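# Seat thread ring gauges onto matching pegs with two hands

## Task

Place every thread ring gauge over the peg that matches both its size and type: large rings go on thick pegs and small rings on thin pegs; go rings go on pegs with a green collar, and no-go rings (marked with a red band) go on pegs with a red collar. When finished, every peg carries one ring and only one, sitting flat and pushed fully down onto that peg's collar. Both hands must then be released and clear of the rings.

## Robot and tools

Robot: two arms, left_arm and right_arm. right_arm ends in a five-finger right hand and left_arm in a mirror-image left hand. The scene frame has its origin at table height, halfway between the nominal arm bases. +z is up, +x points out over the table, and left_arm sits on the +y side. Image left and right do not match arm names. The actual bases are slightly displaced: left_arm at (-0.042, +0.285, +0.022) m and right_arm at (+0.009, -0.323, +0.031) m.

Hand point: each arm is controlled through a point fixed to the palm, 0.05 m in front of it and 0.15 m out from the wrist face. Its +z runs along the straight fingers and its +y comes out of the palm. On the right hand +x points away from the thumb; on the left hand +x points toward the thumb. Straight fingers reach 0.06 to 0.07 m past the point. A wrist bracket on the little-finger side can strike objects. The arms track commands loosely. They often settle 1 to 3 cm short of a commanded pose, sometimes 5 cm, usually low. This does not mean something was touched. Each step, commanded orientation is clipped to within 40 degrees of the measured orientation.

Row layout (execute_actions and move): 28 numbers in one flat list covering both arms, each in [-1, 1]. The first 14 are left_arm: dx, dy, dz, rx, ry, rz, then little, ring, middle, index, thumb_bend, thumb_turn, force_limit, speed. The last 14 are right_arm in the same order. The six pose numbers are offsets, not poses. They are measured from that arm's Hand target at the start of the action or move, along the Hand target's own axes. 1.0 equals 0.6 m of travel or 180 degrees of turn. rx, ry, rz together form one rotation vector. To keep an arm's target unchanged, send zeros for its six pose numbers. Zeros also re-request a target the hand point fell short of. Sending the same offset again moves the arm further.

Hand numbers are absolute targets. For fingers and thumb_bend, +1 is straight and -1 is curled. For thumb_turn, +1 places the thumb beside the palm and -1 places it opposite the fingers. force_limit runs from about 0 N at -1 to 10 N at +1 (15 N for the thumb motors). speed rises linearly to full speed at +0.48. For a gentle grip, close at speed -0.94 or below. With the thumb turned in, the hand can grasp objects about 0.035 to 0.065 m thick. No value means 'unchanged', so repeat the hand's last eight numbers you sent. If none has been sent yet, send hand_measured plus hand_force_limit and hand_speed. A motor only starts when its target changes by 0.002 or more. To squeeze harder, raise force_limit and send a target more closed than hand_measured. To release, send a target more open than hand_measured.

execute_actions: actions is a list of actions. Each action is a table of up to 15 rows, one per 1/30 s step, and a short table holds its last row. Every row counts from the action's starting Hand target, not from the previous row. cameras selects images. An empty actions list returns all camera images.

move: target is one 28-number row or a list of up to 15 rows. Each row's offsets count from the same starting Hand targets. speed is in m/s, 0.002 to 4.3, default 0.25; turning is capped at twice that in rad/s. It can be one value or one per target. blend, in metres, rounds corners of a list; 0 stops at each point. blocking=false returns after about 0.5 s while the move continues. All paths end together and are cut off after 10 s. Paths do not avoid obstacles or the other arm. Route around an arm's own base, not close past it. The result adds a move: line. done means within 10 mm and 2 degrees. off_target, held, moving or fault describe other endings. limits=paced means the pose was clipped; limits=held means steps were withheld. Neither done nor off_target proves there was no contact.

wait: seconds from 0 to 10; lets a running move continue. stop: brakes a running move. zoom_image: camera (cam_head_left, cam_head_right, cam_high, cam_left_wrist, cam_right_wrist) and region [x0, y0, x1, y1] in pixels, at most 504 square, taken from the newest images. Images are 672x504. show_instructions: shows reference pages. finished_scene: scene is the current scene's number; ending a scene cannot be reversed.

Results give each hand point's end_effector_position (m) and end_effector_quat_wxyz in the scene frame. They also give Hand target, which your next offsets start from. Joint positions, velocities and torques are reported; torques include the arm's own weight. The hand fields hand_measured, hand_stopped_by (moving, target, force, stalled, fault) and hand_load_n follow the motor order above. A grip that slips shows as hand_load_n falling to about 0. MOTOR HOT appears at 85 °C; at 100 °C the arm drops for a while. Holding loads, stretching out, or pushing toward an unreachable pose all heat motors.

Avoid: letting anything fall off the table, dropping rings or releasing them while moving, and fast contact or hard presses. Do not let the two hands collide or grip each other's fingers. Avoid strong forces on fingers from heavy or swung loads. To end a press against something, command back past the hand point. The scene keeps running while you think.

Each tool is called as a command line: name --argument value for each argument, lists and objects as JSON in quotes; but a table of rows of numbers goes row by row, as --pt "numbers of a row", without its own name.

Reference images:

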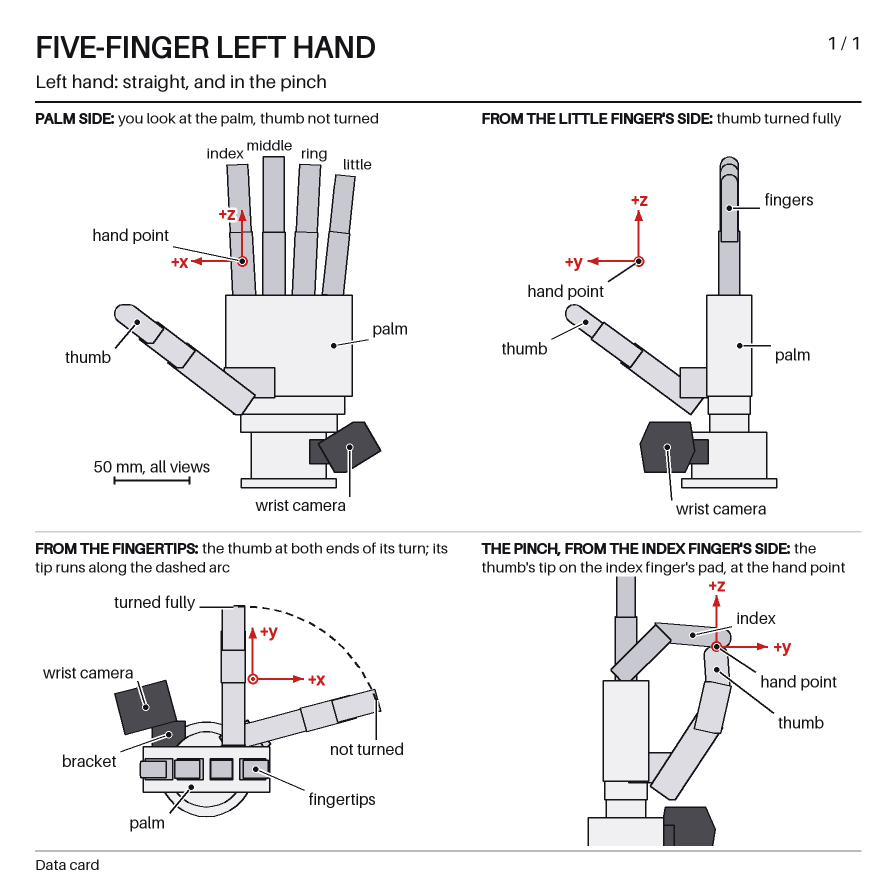

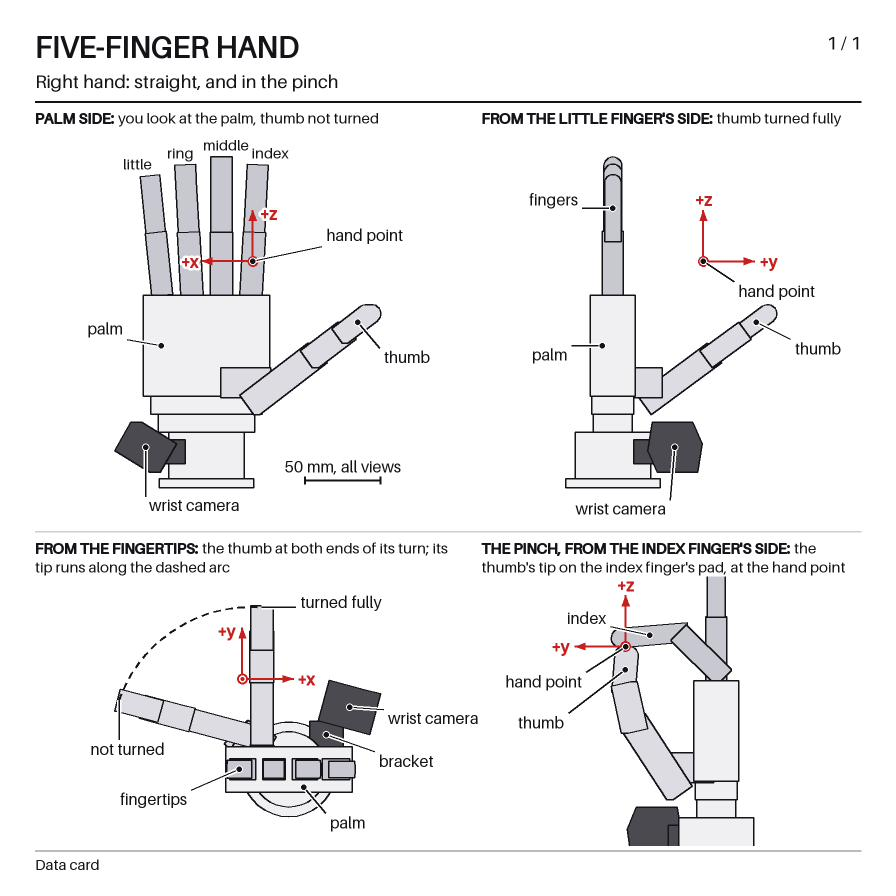

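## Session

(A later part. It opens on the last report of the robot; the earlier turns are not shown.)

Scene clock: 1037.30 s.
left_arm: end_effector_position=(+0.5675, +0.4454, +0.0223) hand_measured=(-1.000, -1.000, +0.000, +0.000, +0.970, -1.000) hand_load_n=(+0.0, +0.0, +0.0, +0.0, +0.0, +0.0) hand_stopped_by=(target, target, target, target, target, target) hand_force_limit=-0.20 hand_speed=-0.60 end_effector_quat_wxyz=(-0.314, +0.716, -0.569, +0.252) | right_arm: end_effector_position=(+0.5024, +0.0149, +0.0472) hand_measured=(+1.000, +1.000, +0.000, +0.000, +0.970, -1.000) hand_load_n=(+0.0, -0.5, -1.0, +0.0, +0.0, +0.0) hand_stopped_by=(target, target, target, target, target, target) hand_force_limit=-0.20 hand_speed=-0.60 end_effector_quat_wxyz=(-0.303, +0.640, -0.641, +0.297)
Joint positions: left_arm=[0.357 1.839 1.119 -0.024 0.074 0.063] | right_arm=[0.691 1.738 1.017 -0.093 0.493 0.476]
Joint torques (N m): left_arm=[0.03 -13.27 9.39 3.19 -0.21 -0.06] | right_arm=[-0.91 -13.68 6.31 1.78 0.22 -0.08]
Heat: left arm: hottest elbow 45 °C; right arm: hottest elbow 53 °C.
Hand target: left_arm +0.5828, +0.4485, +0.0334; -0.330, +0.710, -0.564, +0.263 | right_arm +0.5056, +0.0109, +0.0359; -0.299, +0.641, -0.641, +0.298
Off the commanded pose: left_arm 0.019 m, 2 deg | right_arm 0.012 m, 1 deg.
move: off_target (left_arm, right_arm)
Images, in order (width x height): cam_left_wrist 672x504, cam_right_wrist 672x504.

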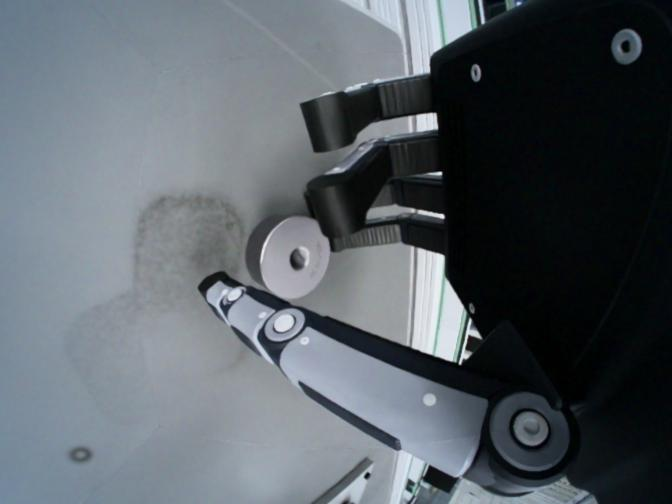

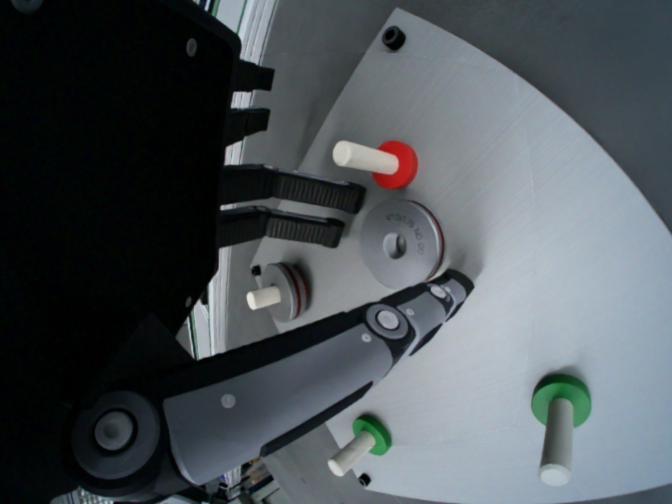

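move --target '[0,-0.0447,-0.0375,0,0,0,-1,-1,0,0,0.97,-1,-0.2,-0.6,0,0,0,0,0,0,1,1,-0.06,-0.06,0.97,-1,-0.2,-0.7]' --speed 0.06

zoom_image --camera "cam_right_wrist" --region '[300, 150, 500, 350]'

Scene clock: 1046.43 s.
left_arm: end_effector_position=(+0.5618, +0.4435, +0.0399) hand_measured=(-1.000, -1.000, +0.000, +0.000, +0.970, -1.000) hand_load_n=(+0.0, +0.0, +0.0, +0.0, +0.0, +0.0) hand_stopped_by=(target, target, target, target, target, target) hand_force_limit=-0.20 hand_speed=-0.60 end_effector_quat_wxyz=(-0.311, +0.718, -0.570, +0.250) | right_arm: end_effector_position=(+0.5026, +0.0145, +0.0456) hand_measured=(+1.000, +1.000, -0.060, -0.060, +0.970, -1.000) hand_load_n=(+0.0, +0.0, -0.5, +0.0, +0.0, +0.0) hand_stopped_by=(target, target, target, target, target, target) hand_force_limit=-0.20 hand_speed=-0.70 end_effector_quat_wxyz=(-0.302, +0.640, -0.641, +0.297)
Joint positions: left_arm=[0.357 1.797 1.119 -0.073 0.074 0.063] | right_arm=[0.69 1.741 1.017 -0.092 0.493 0.476]
Joint torques (N m): left_arm=[0.03 -14.45 11.9 1.81 -0.22 -0.07] | right_arm=[-0.91 -13.98 6.3 1.54 0.24 -0.08]
Heat: left arm: hottest elbow 45 °C; right arm: hottest elbow 53 °C.
Hand target: left_arm +0.5829, +0.4485, +0.0685; -0.330, +0.710, -0.564, +0.263 | right_arm +0.5057, +0.0107, +0.0359; -0.298, +0.641, -0.641, +0.298
Off the commanded pose: left_arm 0.036 m, 3 deg | right_arm 0.011 m, 0 deg.
move: off_target (left_arm, right_arm)

Scaled by 2.520 from the camera's 672x504 image, which has a finer 960x720 frame.
This view is cut from an older image: the scene may have changed since it was taken.

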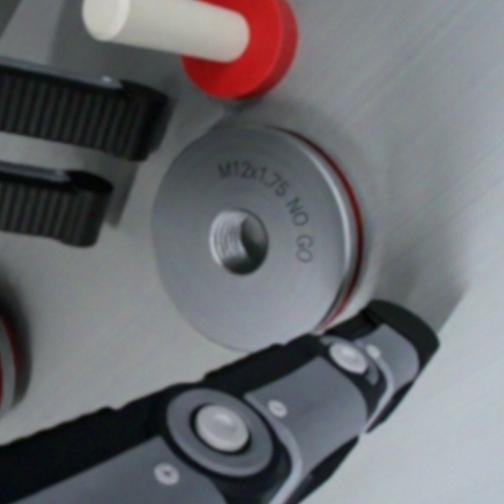

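move --target '[0.0333,-0.0064,0.0077,0,0,0,-1,-1,0,0,0.97,-1,-0.2,-0.6,0,0,0,0,0,0,1,1,-0.06,-0.06,0.7,-1,-0.2,-0.9]' --speed 0.06 --cameras '["cam_right_wrist", "cam_left_wrist"]'

zoom_image --camera "cam_right_wrist" --region '[300, 150, 500, 350]'

zoom_image --camera "cam_left_wrist" --region '[172, 150, 372, 350]'

Scene clock: 1055.00 s.
left_arm: end_effector_position=(+0.5654, +0.4301, +0.0392) hand_measured=(-1.000, -1.000, +0.000, +0.000, +0.970, -1.000) hand_load_n=(+0.0, +0.5, +0.0, +0.5, +0.0, +0.0) hand_stopped_by=(target, target, target, target, target, target) hand_force_limit=-0.20 hand_speed=-0.60 end_effector_quat_wxyz=(-0.312, +0.720, -0.569, +0.247) | right_arm: end_effector_position=(+0.5025, +0.0146, +0.0456) hand_measured=(+1.000, +1.000, -0.060, -0.060, +0.750, -1.000) hand_load_n=(+0.0, +0.0, +4.0, +0.0, +6.5, +1.0) hand_stopped_by=(target, target, target, target, force, target) hand_force_limit=-0.20 hand_speed=-0.90 end_effector_quat_wxyz=(-0.302, +0.640, -0.641, +0.296)
Joint positions: left_arm=[0.328 1.797 1.119 -0.076 0.046 0.043] | right_arm=[0.69 1.741 1.017 -0.092 0.492 0.476]
Joint torques (N m): left_arm=[-0.56 -13.98 12.94 1.52 -0.21 -0.11] | right_arm=[-0.91 -13.98 6.3 1.54 0.26 -0.08]
Heat: left arm: hottest elbow 46 °C; right arm: hottest elbow 52 °C.
Hand target: left_arm +0.5933, +0.4303, +0.0685; -0.330, +0.710, -0.564, +0.263 | right_arm +0.5057, +0.0108, +0.0359; -0.299, +0.641, -0.641, +0.298
Off the commanded pose: left_arm 0.040 m, 3 deg | right_arm 0.011 m, 0 deg.
move: off_target (left_arm, right_arm)
Images, in order (width x height): cam_left_wrist 672x504, cam_right_wrist 672x504.

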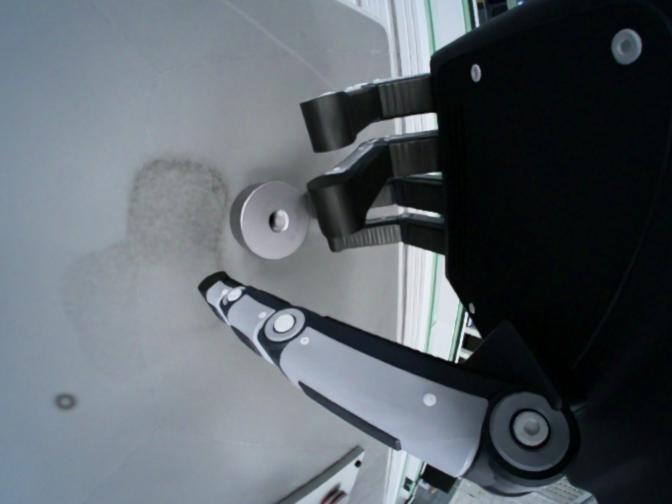

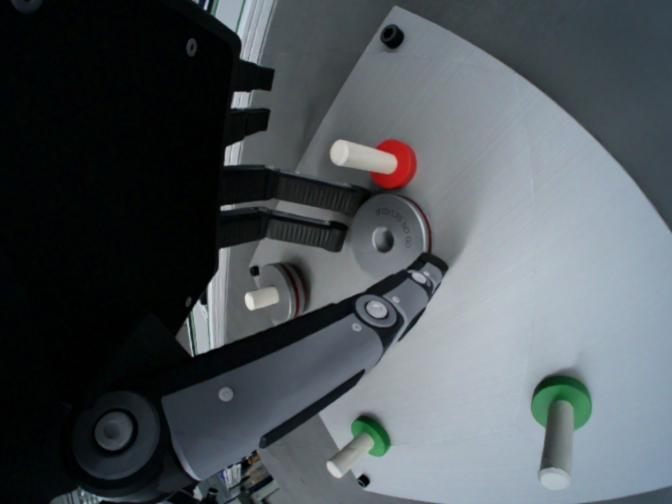

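Scaled by 2.520 from the camera's 672x504 image, which has a finer 960x720 frame.

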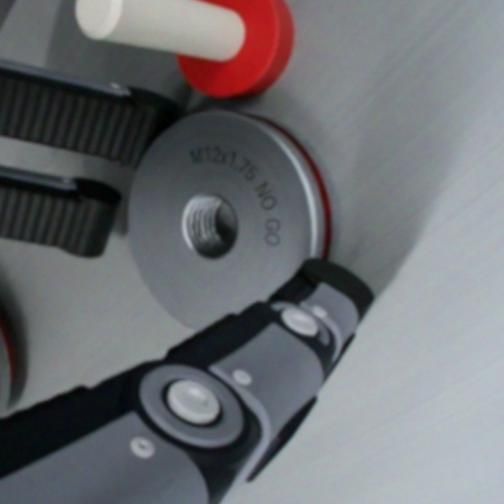

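Scaled by 2.520 from the camera's 672x504 image, which has a finer 960x720 frame.

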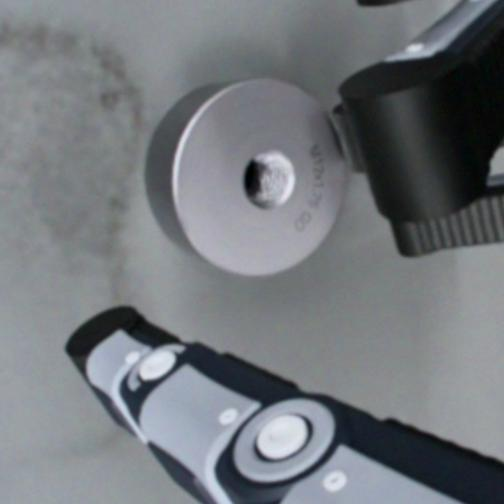

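move --target '[-0.0373,-0.0282,0.0025,0,0,0,-1,-1,0,0,0.97,-1,-0.2,-0.6,0,0,0,0,0,0,1,1,-0.06,-0.3,0.7,-1,-0.2,-0.9]' --speed 0.06

Scene clock: 1076.80 s.
left_arm: end_effector_position=(+0.5788, +0.4385, +0.0586) hand_measured=(-1.000, -1.000, +0.000, +0.000, +0.970, -1.000) hand_load_n=(+0.0, +0.0, +0.0, +0.0, +0.0, +0.0) hand_stopped_by=(target, target, target, target, target, target) hand_force_limit=-0.20 hand_speed=-0.60 end_effector_quat_wxyz=(-0.312, +0.716, -0.570, +0.255) | right_arm: end_effector_position=(+0.5026, +0.0147, +0.0456) hand_measured=(+1.000, +1.000, -0.060, -0.160, +0.750, -1.000) hand_load_n=(+0.0, +0.0, +2.0, +5.0, +8.0, -1.0) hand_stopped_by=(target, target, target, force, force, target) hand_force_limit=-0.20 hand_speed=-0.90 end_effector_quat_wxyz=(-0.302, +0.640, -0.641, +0.296)
Joint positions: left_arm=[0.341 1.797 1.176 -0.121 0.07 0.051] | right_arm=[0.69 1.741 1.017 -0.092 0.492 0.476]
Joint torques (N m): left_arm=[1.61 -12.98 13.34 1.55 -0.02 0.1] | right_arm=[-0.85 -13.98 6.28 1.52 0.26 -0.08]
Motor temperatures (°C): left_arm=[32 39 48 33 33 32] | right_arm=[32 38 51 34 32 35]
Heat: left arm: hottest elbow 48 °C; right arm: hottest elbow 51 °C.
Hand target: left_arm +0.6001, +0.4548, +0.0805; -0.330, +0.710, -0.564, +0.263 | right_arm +0.5057, +0.0108, +0.0359; -0.298, +0.641, -0.641, +0.298
Off the commanded pose: left_arm 0.035 m, 2 deg | right_arm 0.011 m, 1 deg.
move: off_target (left_arm, right_arm)

move --target '[0,0.0479,0.0337,0,0,0,-1,-1,0,0,0.97,-1,-0.2,-0.6,0,0,0,0,0,0,1,1,-0.2,-0.3,0.7,-1,-0.2,-0.9]' --speed 0.06 --cameras '["cam_left_wrist"]'

zoom_image --camera "cam_left_wrist" --region '[172, 150, 372, 350]'

Scene clock: 1085.37 s.
left_arm: end_effector_position=(+0.5843, +0.4405, +0.0346) hand_measured=(-1.000, -1.000, +0.000, +0.000, +0.970, -1.000) hand_load_n=(+0.0, +0.0, +0.0, +0.0, +0.0, +0.0) hand_stopped_by=(target, target, target, target, target, target) hand_force_limit=-0.20 hand_speed=-0.60 end_effector_quat_wxyz=(-0.312, +0.716, -0.571, +0.255) | right_arm: end_effector_position=(+0.5026, +0.0147, +0.0455) hand_measured=(+1.000, +1.000, -0.066, -0.160, +0.750, -1.000) hand_load_n=(+0.0, +0.0, +4.5, +4.0, +9.0, +0.0) hand_stopped_by=(target, target, force, force, force, target) hand_force_limit=-0.20 hand_speed=-0.90 end_effector_quat_wxyz=(-0.302, +0.640, -0.641, +0.296)
Joint positions: left_arm=[0.341 1.848 1.176 -0.071 0.07 0.052] | right_arm=[0.69 1.741 1.017 -0.091 0.492 0.476]
Joint torques (N m): left_arm=[1.55 -13.68 9.81 3.02 -0.01 0.06] | right_arm=[-0.85 -13.98 6.3 1.5 0.26 -0.08]
Heat: left arm: hottest elbow 48 °C; right arm: hottest elbow 51 °C.
Hand target: left_arm +0.5971, +0.4542, +0.0455; -0.330, +0.710, -0.564, +0.263 | right_arm +0.5056, +0.0109, +0.0358; -0.298, +0.641, -0.641, +0.298
Off the commanded pose: left_arm 0.022 m, 2 deg | right_arm 0.011 m, 1 deg.
move: off_target (left_arm, right_arm)
Images, in order (width x height): cam_left_wrist 672x504.

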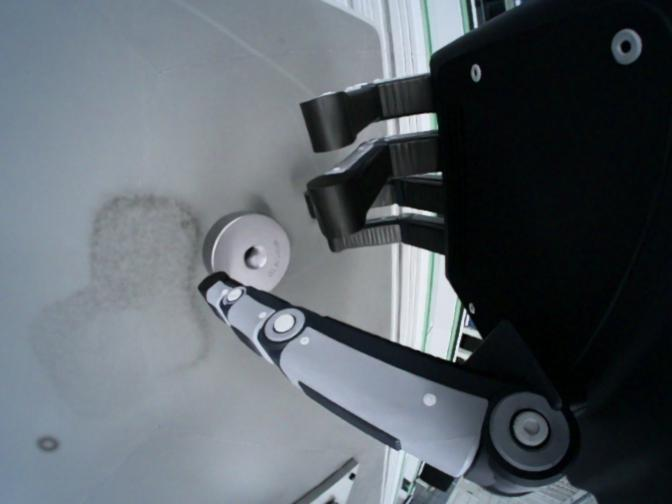

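Scaled by 2.520 from the camera's 672x504 image, which has a finer 960x720 frame.

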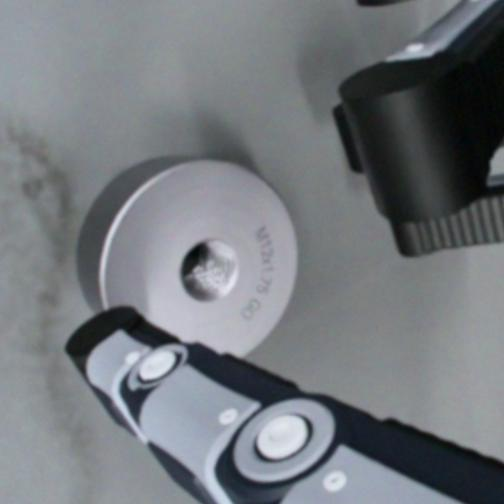

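move --target '[0,0.0115,-0.0448,0,0,0,-1,-1,0,0,0.97,-1,-0.2,-0.6,0,-0.0383,-0.0322,0,0,0,1,1,-0.2,-0.3,0.7,-1,-0.2,-0.9]' --speed 0.05 --cameras '["cam_left_wrist", "cam_right_wrist"]'

zoom_image --camera "cam_left_wrist" --region '[172, 150, 372, 350]'

Scene clock: 1096.17 s.
left_arm: end_effector_position=(+0.5725, +0.4375, +0.0474) hand_measured=(-1.000, -1.000, +0.000, +0.000, +0.970, -1.000) hand_load_n=(+0.0, +0.0, +0.0, +0.0, +0.0, +0.0) hand_stopped_by=(target, target, target, target, target, target) hand_force_limit=-0.20 hand_speed=-0.60 end_effector_quat_wxyz=(-0.316, +0.713, -0.570, +0.258) | right_arm: end_effector_position=(+0.4960, +0.0095, +0.0452) hand_measured=(+1.000, +1.000, -0.066, -0.160, +0.750, -1.000) hand_load_n=(+0.0, -0.5, +5.5, +4.0, +8.5, +0.0) hand_stopped_by=(target, target, force, force, force, target) hand_force_limit=-0.20 hand_speed=-0.90 end_effector_quat_wxyz=(-0.288, +0.647, -0.642, +0.295)
Joint positions: left_arm=[0.343 1.8 1.137 -0.071 0.073 0.054] | right_arm=[0.69 1.73 1.017 -0.134 0.492 0.476]
Joint torques (N m): left_arm=[2.14 -14.62 7.24 3.08 -0.02 0.08] | right_arm=[-0.85 -17.32 8.17 0.27 0.29 -0.09]
Heat: left arm: hottest elbow 48 °C; right arm: hottest elbow 51 °C.
Hand target: left_arm +0.5726, +0.4485, +0.0573; -0.330, +0.710, -0.564, +0.263 | right_arm +0.5057, +0.0109, +0.0660; -0.299, +0.641, -0.641, +0.298
Off the commanded pose: left_arm 0.015 m, 2 deg | right_arm 0.023 m, 1 deg.
move: off_target (left_arm, right_arm)
Images, in order (width x height): cam_left_wrist 672x504, cam_right_wrist 672x504.

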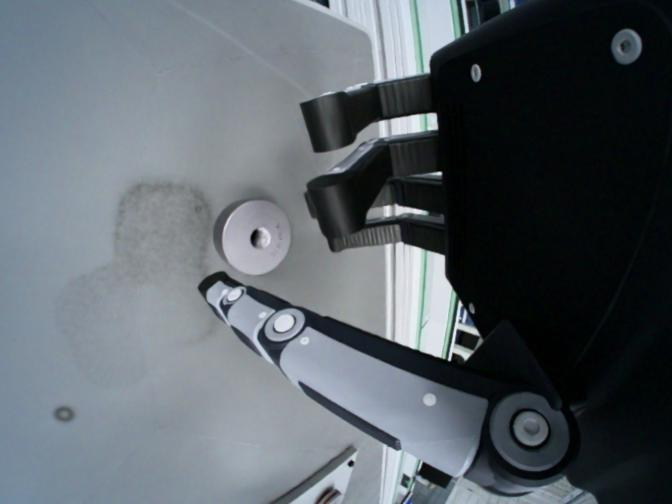

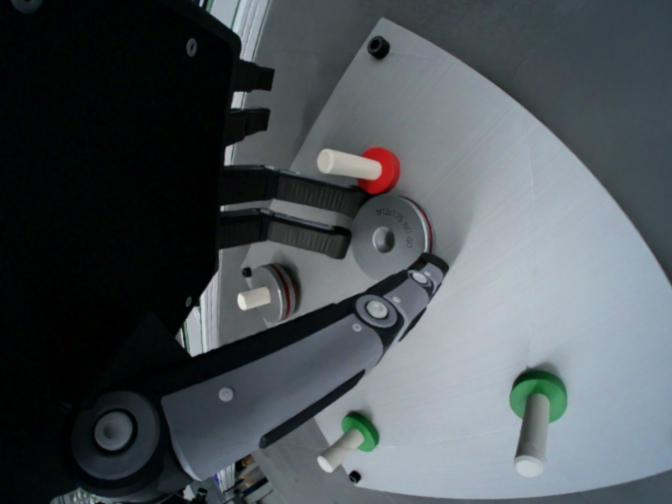

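Scaled by 2.520 from the camera's 672x504 image, which has a finer 960x720 frame.

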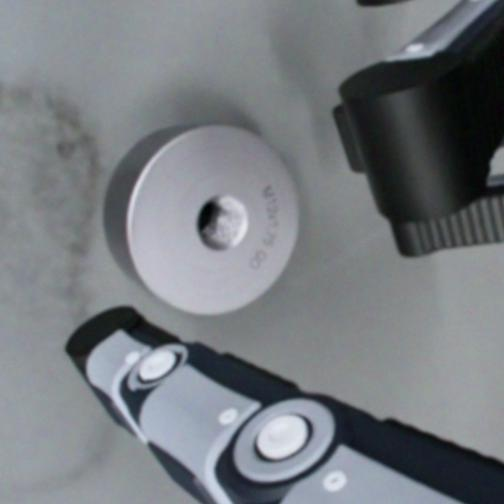

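move --target '[-0.0033,0.0294,0.0117,0,0,0,-1,-1,0,0,0.97,-1,-0.2,-0.6,0,-0.082,-0.0579,0,0,0,1,1,-0.2,-0.3,0.7,-1,-0.2,-0.9]' --speed 0.05 --cameras '["cam_left_wrist", "cam_right_wrist"]'

zoom_image --camera "cam_left_wrist" --region '[172, 150, 372, 350]'

Scene clock: 1106.13 s.
left_arm: end_effector_position=(+0.5675, +0.4386, +0.0401) hand_measured=(-1.000, -1.000, +0.000, +0.000, +0.970, -1.000) hand_load_n=(+0.0, +0.0, +0.0, +0.0, +0.0, +0.0) hand_stopped_by=(target, target, target, target, target, target) hand_force_limit=-0.20 hand_speed=-0.60 end_effector_quat_wxyz=(-0.322, +0.711, -0.568, +0.262) | right_arm: end_effector_position=(+0.4893, +0.0008, +0.0869) hand_measured=(+1.000, +1.000, -0.066, -0.160, +0.750, -1.000) hand_load_n=(+0.0, -0.5, +5.0, +4.0, +9.0, +0.0) hand_stopped_by=(target, target, force, force, force, target) hand_force_limit=-0.20 hand_speed=-0.90 end_effector_quat_wxyz=(-0.269, +0.655, -0.643, +0.291)
Joint positions: left_arm=[0.348 1.8 1.105 -0.023 0.077 0.058] | right_arm=[0.683 1.647 1.061 -0.3 0.485 0.473]
Joint torques (N m): left_arm=[1.67 -12.92 7.06 3.15 -0.01 0.05] | right_arm=[-0.79 -17.08 11.17 0.53 0.39 -0.11]
Heat: left arm: hottest elbow 47 °C; right arm: hottest elbow 51 °C.
Hand target: left_arm +0.5663, +0.4489, +0.0393; -0.330, +0.710, -0.564, +0.263 | right_arm +0.5107, +0.0110, +0.1258; -0.299, +0.641, -0.641, +0.298
Off the commanded pose: left_arm 0.011 m, 1 deg | right_arm 0.046 m, 4 deg.
move: off_target (left_arm, right_arm)
Images, in order (width x height): cam_left_wrist 672x504, cam_right_wrist 672x504.

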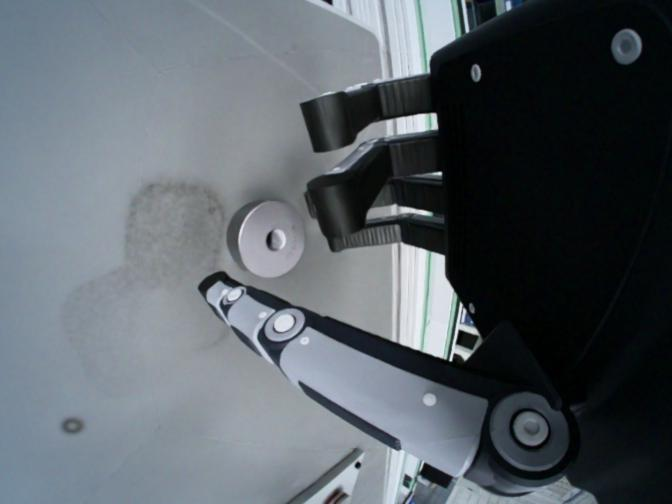

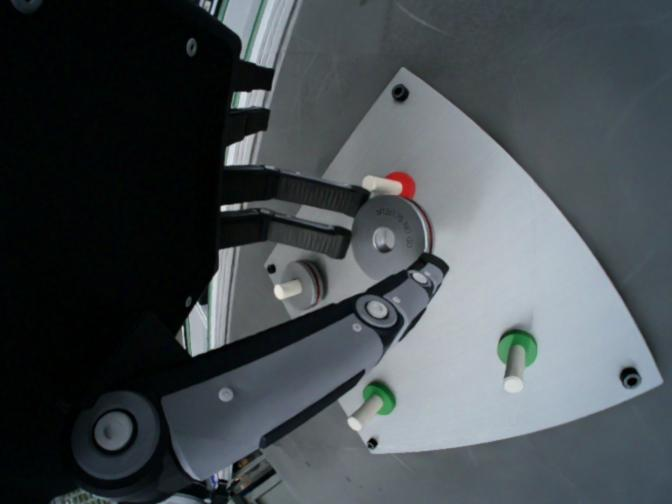

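Scaled by 2.520 from the camera's 672x504 image, which has a finer 960x720 frame.

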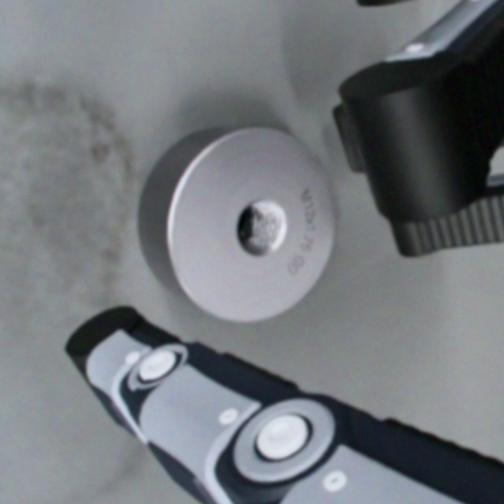

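move --target '[0,0.0249,0.0274,0,0,0,-1,-1,0,0,0.97,-1,-0.2,-0.6,0,-0.0383,-0.0322,0,0,0,1,1,-0.2,-0.3,0.7,-1,-0.2,-0.9]' --speed 0.05 --cameras '["cam_left_wrist", "cam_right_wrist"]'

zoom_image --camera "cam_left_wrist" --region '[172, 150, 372, 350]'

Scene clock: 1115.90 s.
left_arm: end_effector_position=(+0.5709, +0.4396, +0.0214) hand_measured=(-1.000, -1.000, +0.000, +0.000, +0.970, -1.000) hand_load_n=(+0.0, +0.0, -0.5, +0.0, +0.0, +0.0) hand_stopped_by=(target, target, target, target, target, target) hand_force_limit=-0.20 hand_speed=-0.60 end_effector_quat_wxyz=(-0.324, +0.710, -0.568, +0.264) | right_arm: end_effector_position=(+0.4904, +0.0016, +0.1160) hand_measured=(+1.000, +1.000, -0.066, -0.160, +0.750, -1.000) hand_load_n=(+0.0, +0.0, +5.0, +4.0, +9.0, +0.0) hand_stopped_by=(target, target, force, force, force, target) hand_force_limit=-0.20 hand_speed=-0.90 end_effector_quat_wxyz=(-0.269, +0.655, -0.643, +0.291)
Joint positions: left_arm=[0.348 1.839 1.098 0.029 0.077 0.058] | right_arm=[0.683 1.609 1.102 -0.38 0.485 0.472]
Joint torques (N m): left_arm=[1.73 -12.86 6.9 3.21 -0.04 0.03] | right_arm=[-0.79 -16.79 11.62 0.47 0.39 -0.1]
Heat: left arm: hottest elbow 46 °C; right arm: hottest elbow 52 °C.
Hand target: left_arm +0.5693, +0.4496, +0.0174; -0.330, +0.710, -0.564, +0.263 | right_arm +0.5107, +0.0110, +0.1560; -0.299, +0.641, -0.641, +0.298
Off the commanded pose: left_arm 0.011 m, 1 deg | right_arm 0.046 m, 4 deg.
move: off_target (left_arm, right_arm)
Images, in order (width x height): cam_left_wrist 672x504, cam_right_wrist 672x504.

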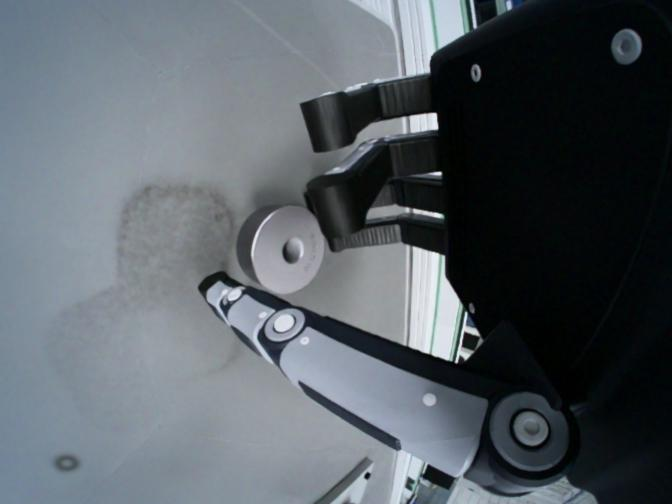

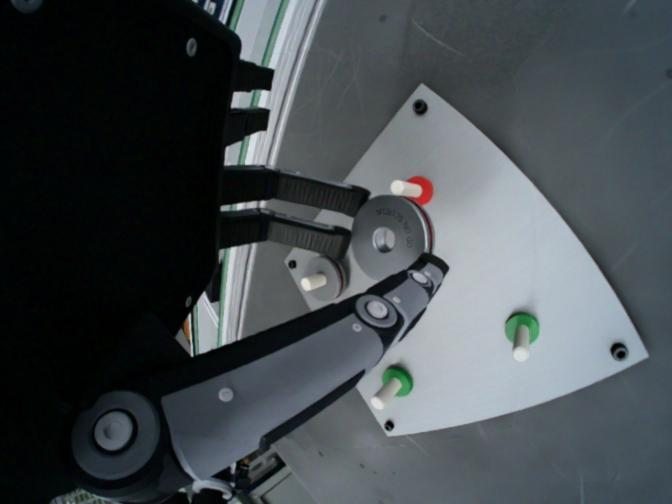

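Scaled by 2.520 from the camera's 672x504 image, which has a finer 960x720 frame.

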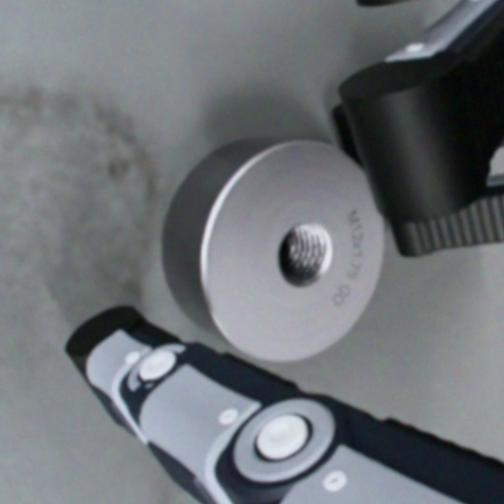

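move --target '[0,0,0,0,0,0,-1,-1,-0.06,-0.06,0.97,-1,-0.2,-0.7,0,0,0,0,0,0,1,1,-0.2,-0.3,0.7,-1,-0.2,-0.9]' --speed 0.05

move --target '[0,0,0,0,0,0,-1,-1,-0.06,-0.06,0.7,-1,-0.2,-0.9,0,0,0,0,0,0,1,1,-0.2,-0.3,0.7,-1,-0.2,-0.9]' --speed 0.05 --cameras '["cam_left_wrist", "cam_right_wrist"]'

Scene clock: 1124.20 s.
left_arm: end_effector_position=(+0.5707, +0.4396, +0.0207) hand_measured=(-1.000, -1.000, -0.060, -0.060, +0.970, -1.000) hand_load_n=(+0.0, +0.0, +0.0, +0.0, +0.0, +0.0) hand_stopped_by=(target, target, target, target, target, target) hand_force_limit=-0.20 hand_speed=-0.70 end_effector_quat_wxyz=(-0.323, +0.710, -0.568, +0.263) | right_arm: end_effector_position=(+0.4904, +0.0016, +0.1160) hand_measured=(+1.000, +1.000, -0.066, -0.160, +0.750, -1.000) hand_load_n=(+0.0, +0.0, +5.0, +4.0, +9.0, +0.0) hand_stopped_by=(target, target, force, force, force, target) hand_force_limit=-0.20 hand_speed=-0.90 end_effector_quat_wxyz=(-0.269, +0.655, -0.643, +0.291)
Joint positions: left_arm=[0.348 1.84 1.098 0.029 0.077 0.058] | right_arm=[0.683 1.609 1.102 -0.38 0.485 0.472]
Joint torques (N m): left_arm=[1.85 -13.04 6.83 3.12 -0.02 0.04] | right_arm=[-0.79 -16.79 11.62 0.47 0.39 -0.1]
Heat: left arm: hottest elbow 46 °C; right arm: hottest elbow 53 °C.
Hand target: left_arm +0.5693, +0.4496, +0.0174; -0.330, +0.710, -0.564, +0.263 | right_arm +0.5107, +0.0110, +0.1560; -0.299, +0.641, -0.641, +0.298
Off the commanded pose: left_arm 0.011 m, 1 deg | right_arm 0.046 m, 4 deg.
move: off_target (left_arm, right_arm)

Scene clock: 1125.97 s.
left_arm: end_effector_position=(+0.5707, +0.4396, +0.0207) hand_measured=(-1.000, -1.000, -0.060, -0.060, +0.754, -1.000) hand_load_n=(+0.0, +0.5, +6.0, +0.0, +6.0, +1.0) hand_stopped_by=(target, target, target, target, force, target) hand_force_limit=-0.20 hand_speed=-0.90 end_effector_quat_wxyz=(-0.323, +0.710, -0.568, +0.263) | right_arm: end_effector_position=(+0.4904, +0.0016, +0.1160) hand_measured=(+1.000, +1.000, -0.066, -0.160, +0.750, -1.000) hand_load_n=(+0.0, +0.0, +5.0, +4.0, +9.0, -0.5) hand_stopped_by=(target, target, force, force, force, target) hand_force_limit=-0.20 hand_speed=-0.90 end_effector_quat_wxyz=(-0.269, +0.655, -0.643, +0.291)
Joint positions: left_arm=[0.348 1.84 1.098 0.029 0.077 0.058] | right_arm=[0.683 1.609 1.102 -0.38 0.485 0.472]
Joint torques (N m): left_arm=[1.96 -12.98 6.91 3.15 -0.04 0.04] | right_arm=[-0.79 -16.79 11.62 0.49 0.39 -0.1]
Heat: left arm: hottest elbow 45 °C; right arm: hottest elbow 54 °C.
Hand target: left_arm +0.5693, +0.4497, +0.0174; -0.330, +0.710, -0.564, +0.263 | right_arm +0.5107, +0.0110, +0.1560; -0.299, +0.641, -0.641, +0.298
Off the commanded pose: left_arm 0.011 m, 1 deg | right_arm 0.046 m, 4 deg.
move: off_target (left_arm, right_arm)
Images, in order (width x height): cam_left_wrist 672x504, cam_right_wrist 672x504.

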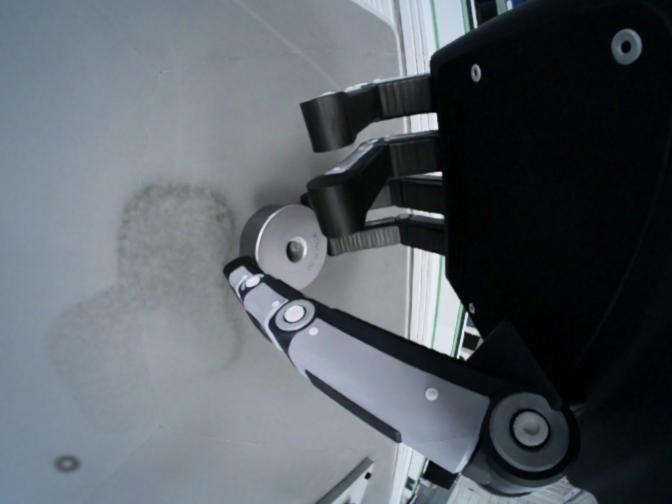

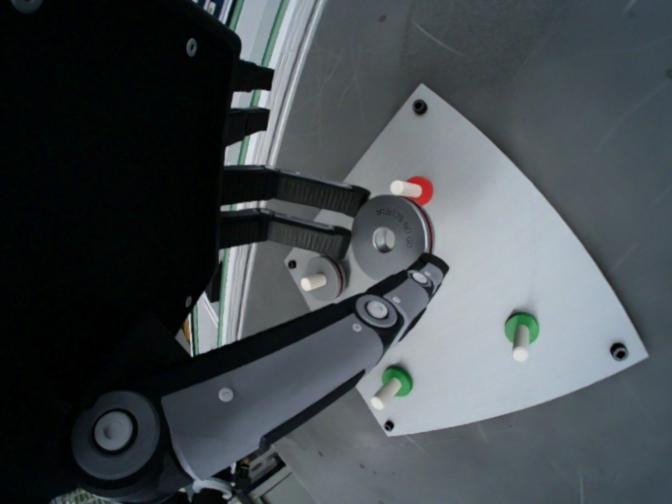

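move --target '[0,0,0,0,0,0,-1,-1,-0.06,-0.3,0.7,-1,-0.2,-0.9,0.021,-0.0317,0.0378,0,0,0,1,1,-0.2,-0.3,0.7,-1,-0.2,-0.9]' --speed 0.05

move --target '[0,0,0,0,0,0,-1,-1,-0.2,-0.3,0.7,-1,-0.2,-0.9,0,0,0,0,0,0,1,1,-0.2,-0.3,0.7,-1,-0.2,-0.9]' --speed 0.05 --cameras '["cam_head_right", "cam_right_wrist"]'

zoom_image --camera "cam_right_wrist" --region '[336, 180, 456, 300]'

Scene clock: 1136.07 s.
left_arm: end_effector_position=(+0.5708, +0.4396, +0.0206) hand_measured=(-1.000, -1.000, -0.060, -0.114, +0.754, -1.000) hand_load_n=(+0.0, +0.0, +3.5, +3.5, +8.0, +0.5) hand_stopped_by=(target, target, target, force, force, target) hand_force_limit=-0.20 hand_speed=-0.90 end_effector_quat_wxyz=(-0.323, +0.710, -0.568, +0.264) | right_arm: end_effector_position=(+0.5182, -0.0122, +0.1349) hand_measured=(+1.000, +1.000, -0.066, -0.160, +0.750, -1.000) hand_load_n=(+0.0, +0.0, +5.0, +4.0, +9.0, +0.0) hand_stopped_by=(target, target, force, force, force, target) hand_force_limit=-0.20 hand_speed=-0.90 end_effector_quat_wxyz=(-0.279, +0.649, -0.644, +0.292)
Joint positions: left_arm=[0.348 1.841 1.098 0.03 0.078 0.058] | right_arm=[0.627 1.609 1.145 -0.38 0.45 0.428]
Joint torques (N m): left_arm=[1.96 -12.92 6.86 3.11 -0.03 0.03] | right_arm=[-0.79 -13.98 12.01 0.99 0.25 -0.11]
Motor temperatures (°C): left_arm=[32 38 45 33 33 32] | right_arm=[32 38 55 34 32 35]
Heat: left arm: hottest elbow 45 °C; right arm: hottest elbow 55 °C.
Hand target: left_arm +0.5693, +0.4496, +0.0174; -0.330, +0.710, -0.564, +0.263 | right_arm +0.5405, -0.0018, +0.1561; -0.299, +0.641, -0.641, +0.298
Off the commanded pose: left_arm 0.011 m, 1 deg | right_arm 0.032 m, 3 deg.
move: off_target (left_arm, right_arm)

Scene clock: 1136.57 s.
left_arm: end_effector_position=(+0.5708, +0.4396, +0.0204) hand_measured=(-1.000, -1.000, -0.066, -0.114, +0.756, -1.000) hand_load_n=(+0.0, +0.0, +7.0, +2.5, +9.0, +1.0) hand_stopped_by=(target, target, force, force, force, target) hand_force_limit=-0.20 hand_speed=-0.90 end_effector_quat_wxyz=(-0.323, +0.710, -0.568, +0.263) | right_arm: end_effector_position=(+0.5182, -0.0122, +0.1348) hand_measured=(+1.000, +1.000, -0.066, -0.160, +0.750, -1.000) hand_load_n=(+0.0, +0.5, +5.0, +3.5, +9.0, -0.5) hand_stopped_by=(target, target, force, force, force, target) hand_force_limit=-0.20 hand_speed=-0.90 end_effector_quat_wxyz=(-0.279, +0.649, -0.644, +0.292)
Joint positions: left_arm=[0.348 1.841 1.098 0.03 0.078 0.058] | right_arm=[0.627 1.609 1.145 -0.38 0.45 0.428]
Joint torques (N m): left_arm=[1.85 -12.81 6.8 3.04 -0.04 0.04] | right_arm=[-0.79 -13.98 12.03 1.01 0.25 -0.11]
Motor temperatures (°C): left_arm=[32 38 45 33 33 32] | right_arm=[32 38 55 34 32 35]
Heat: left arm: hottest elbow 45 °C; right arm: hottest elbow 55 °C.
Hand target: left_arm +0.5693, +0.4496, +0.0173; -0.330, +0.710, -0.564, +0.263 | right_arm +0.5405, -0.0017, +0.1561; -0.299, +0.641, -0.641, +0.298
Off the commanded pose: left_arm 0.011 m, 1 deg | right_arm 0.033 m, 3 deg.
move: off_target (left_arm, right_arm)
Images, in order (width x height): cam_head_right 672x504, cam_right_wrist 672x504.

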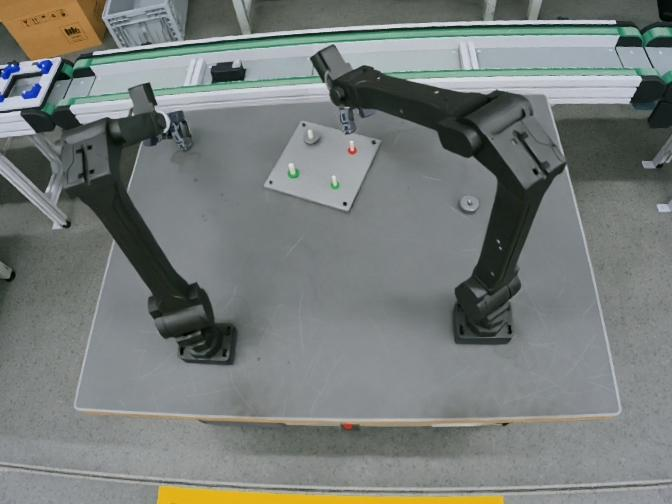

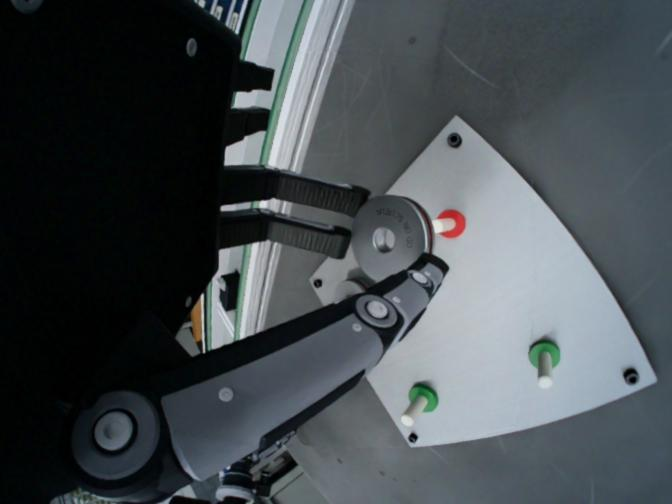

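Scaled by 4.200 from the camera's 672x504 image, which has a finer 960x720 frame.

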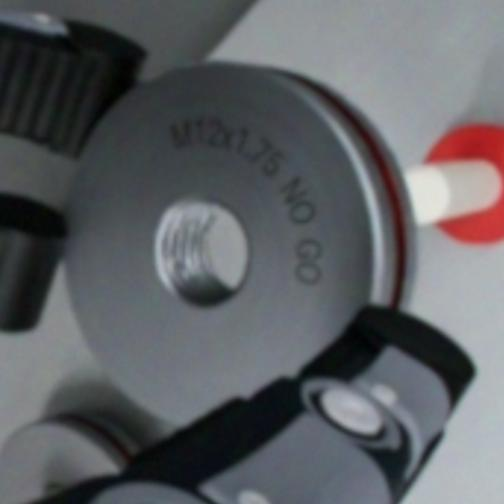

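move --target '[0,0,0,0,0,0,-1,-1,-0.2,-0.3,0.7,-1,-0.2,-0.9,0,0.0553,0.0377,0,0,0,1,1,-0.2,-0.3,0.7,-1,-0.2,-0.9]' --speed 0.05 --cameras '["cam_head_right", "cam_right_wrist"]'

zoom_image --camera "cam_right_wrist" --region '[346, 190, 446, 290]'

zoom_image --camera "cam_head_right" --region '[325, 115, 375, 165]'

Scene clock: 1145.47 s.
left_arm: end_effector_position=(+0.5708, +0.4396, +0.0204) hand_measured=(-1.000, -1.000, -0.066, -0.114, +0.756, -1.000) hand_load_n=(+0.0, +0.0, +7.0, +2.5, +9.0, +1.0) hand_stopped_by=(target, target, force, force, force, target) hand_force_limit=-0.20 hand_speed=-0.90 end_effector_quat_wxyz=(-0.323, +0.710, -0.568, +0.263) | right_arm: end_effector_position=(+0.5301, -0.0039, +0.1169) hand_measured=(+1.000, +1.000, -0.066, -0.160, +0.750, -1.000) hand_load_n=(+0.0, +0.0, +5.0, +4.0, +9.0, +0.0) hand_stopped_by=(target, target, force, force, force, target) hand_force_limit=-0.20 hand_speed=-0.90 end_effector_quat_wxyz=(-0.292, +0.643, -0.643, +0.295)
Joint positions: left_arm=[0.348 1.841 1.098 0.03 0.078 0.058] | right_arm=[0.627 1.656 1.138 -0.296 0.45 0.428]
Joint torques (N m): left_arm=[1.73 -12.86 6.8 3.08 -0.04 0.03] | right_arm=[-0.44 -14.74 7.77 1.68 0.34 -0.06]
Motor temperatures (°C): left_arm=[32 38 44 33 33 32] | right_arm=[32 38 55 34 32 35]
Heat: left arm: hottest elbow 44 °C; right arm: hottest elbow 55 °C.
Hand target: left_arm +0.5693, +0.4496, +0.0173; -0.330, +0.710, -0.564, +0.263 | right_arm +0.5364, -0.0018, +0.1160; -0.299, +0.641, -0.641, +0.298
Off the commanded pose: left_arm 0.011 m, 1 deg | right_arm 0.007 m, 1 deg.
move: off_target (left_arm)
Images, in order (width x height): cam_head_right 672x504, cam_right_wrist 672x504.

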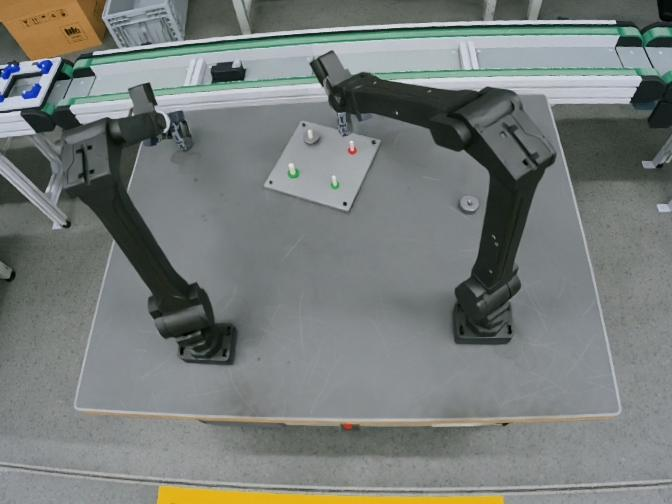

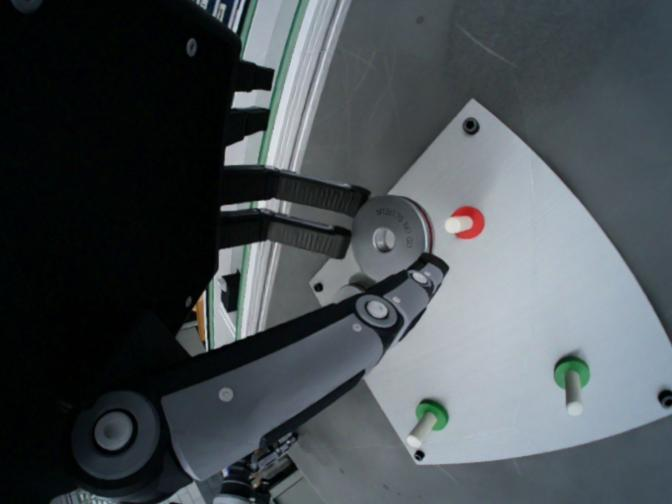

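Scaled by 5.040 from the camera's 672x504 image, which has a finer 960x720 frame.

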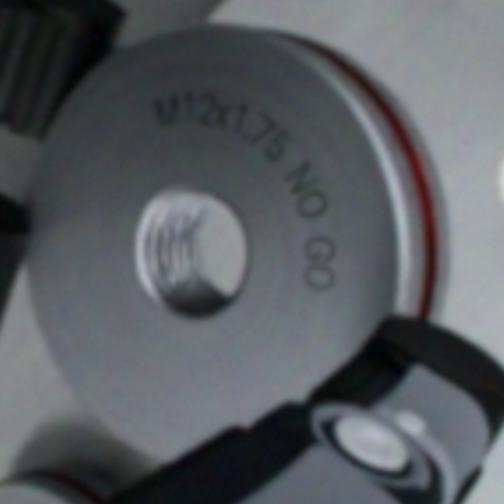

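Scaled by 10.080 from the camera's 672x504 image, which has a finer 960x720 frame.

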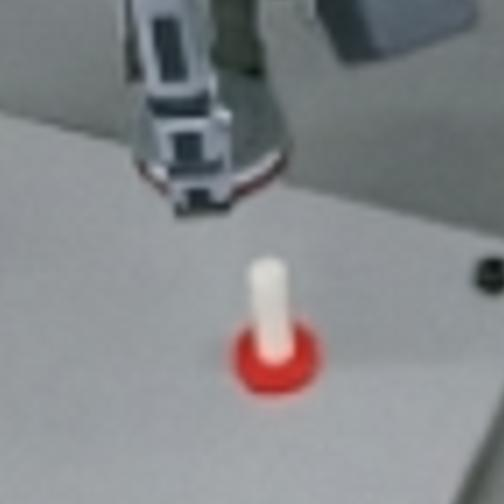

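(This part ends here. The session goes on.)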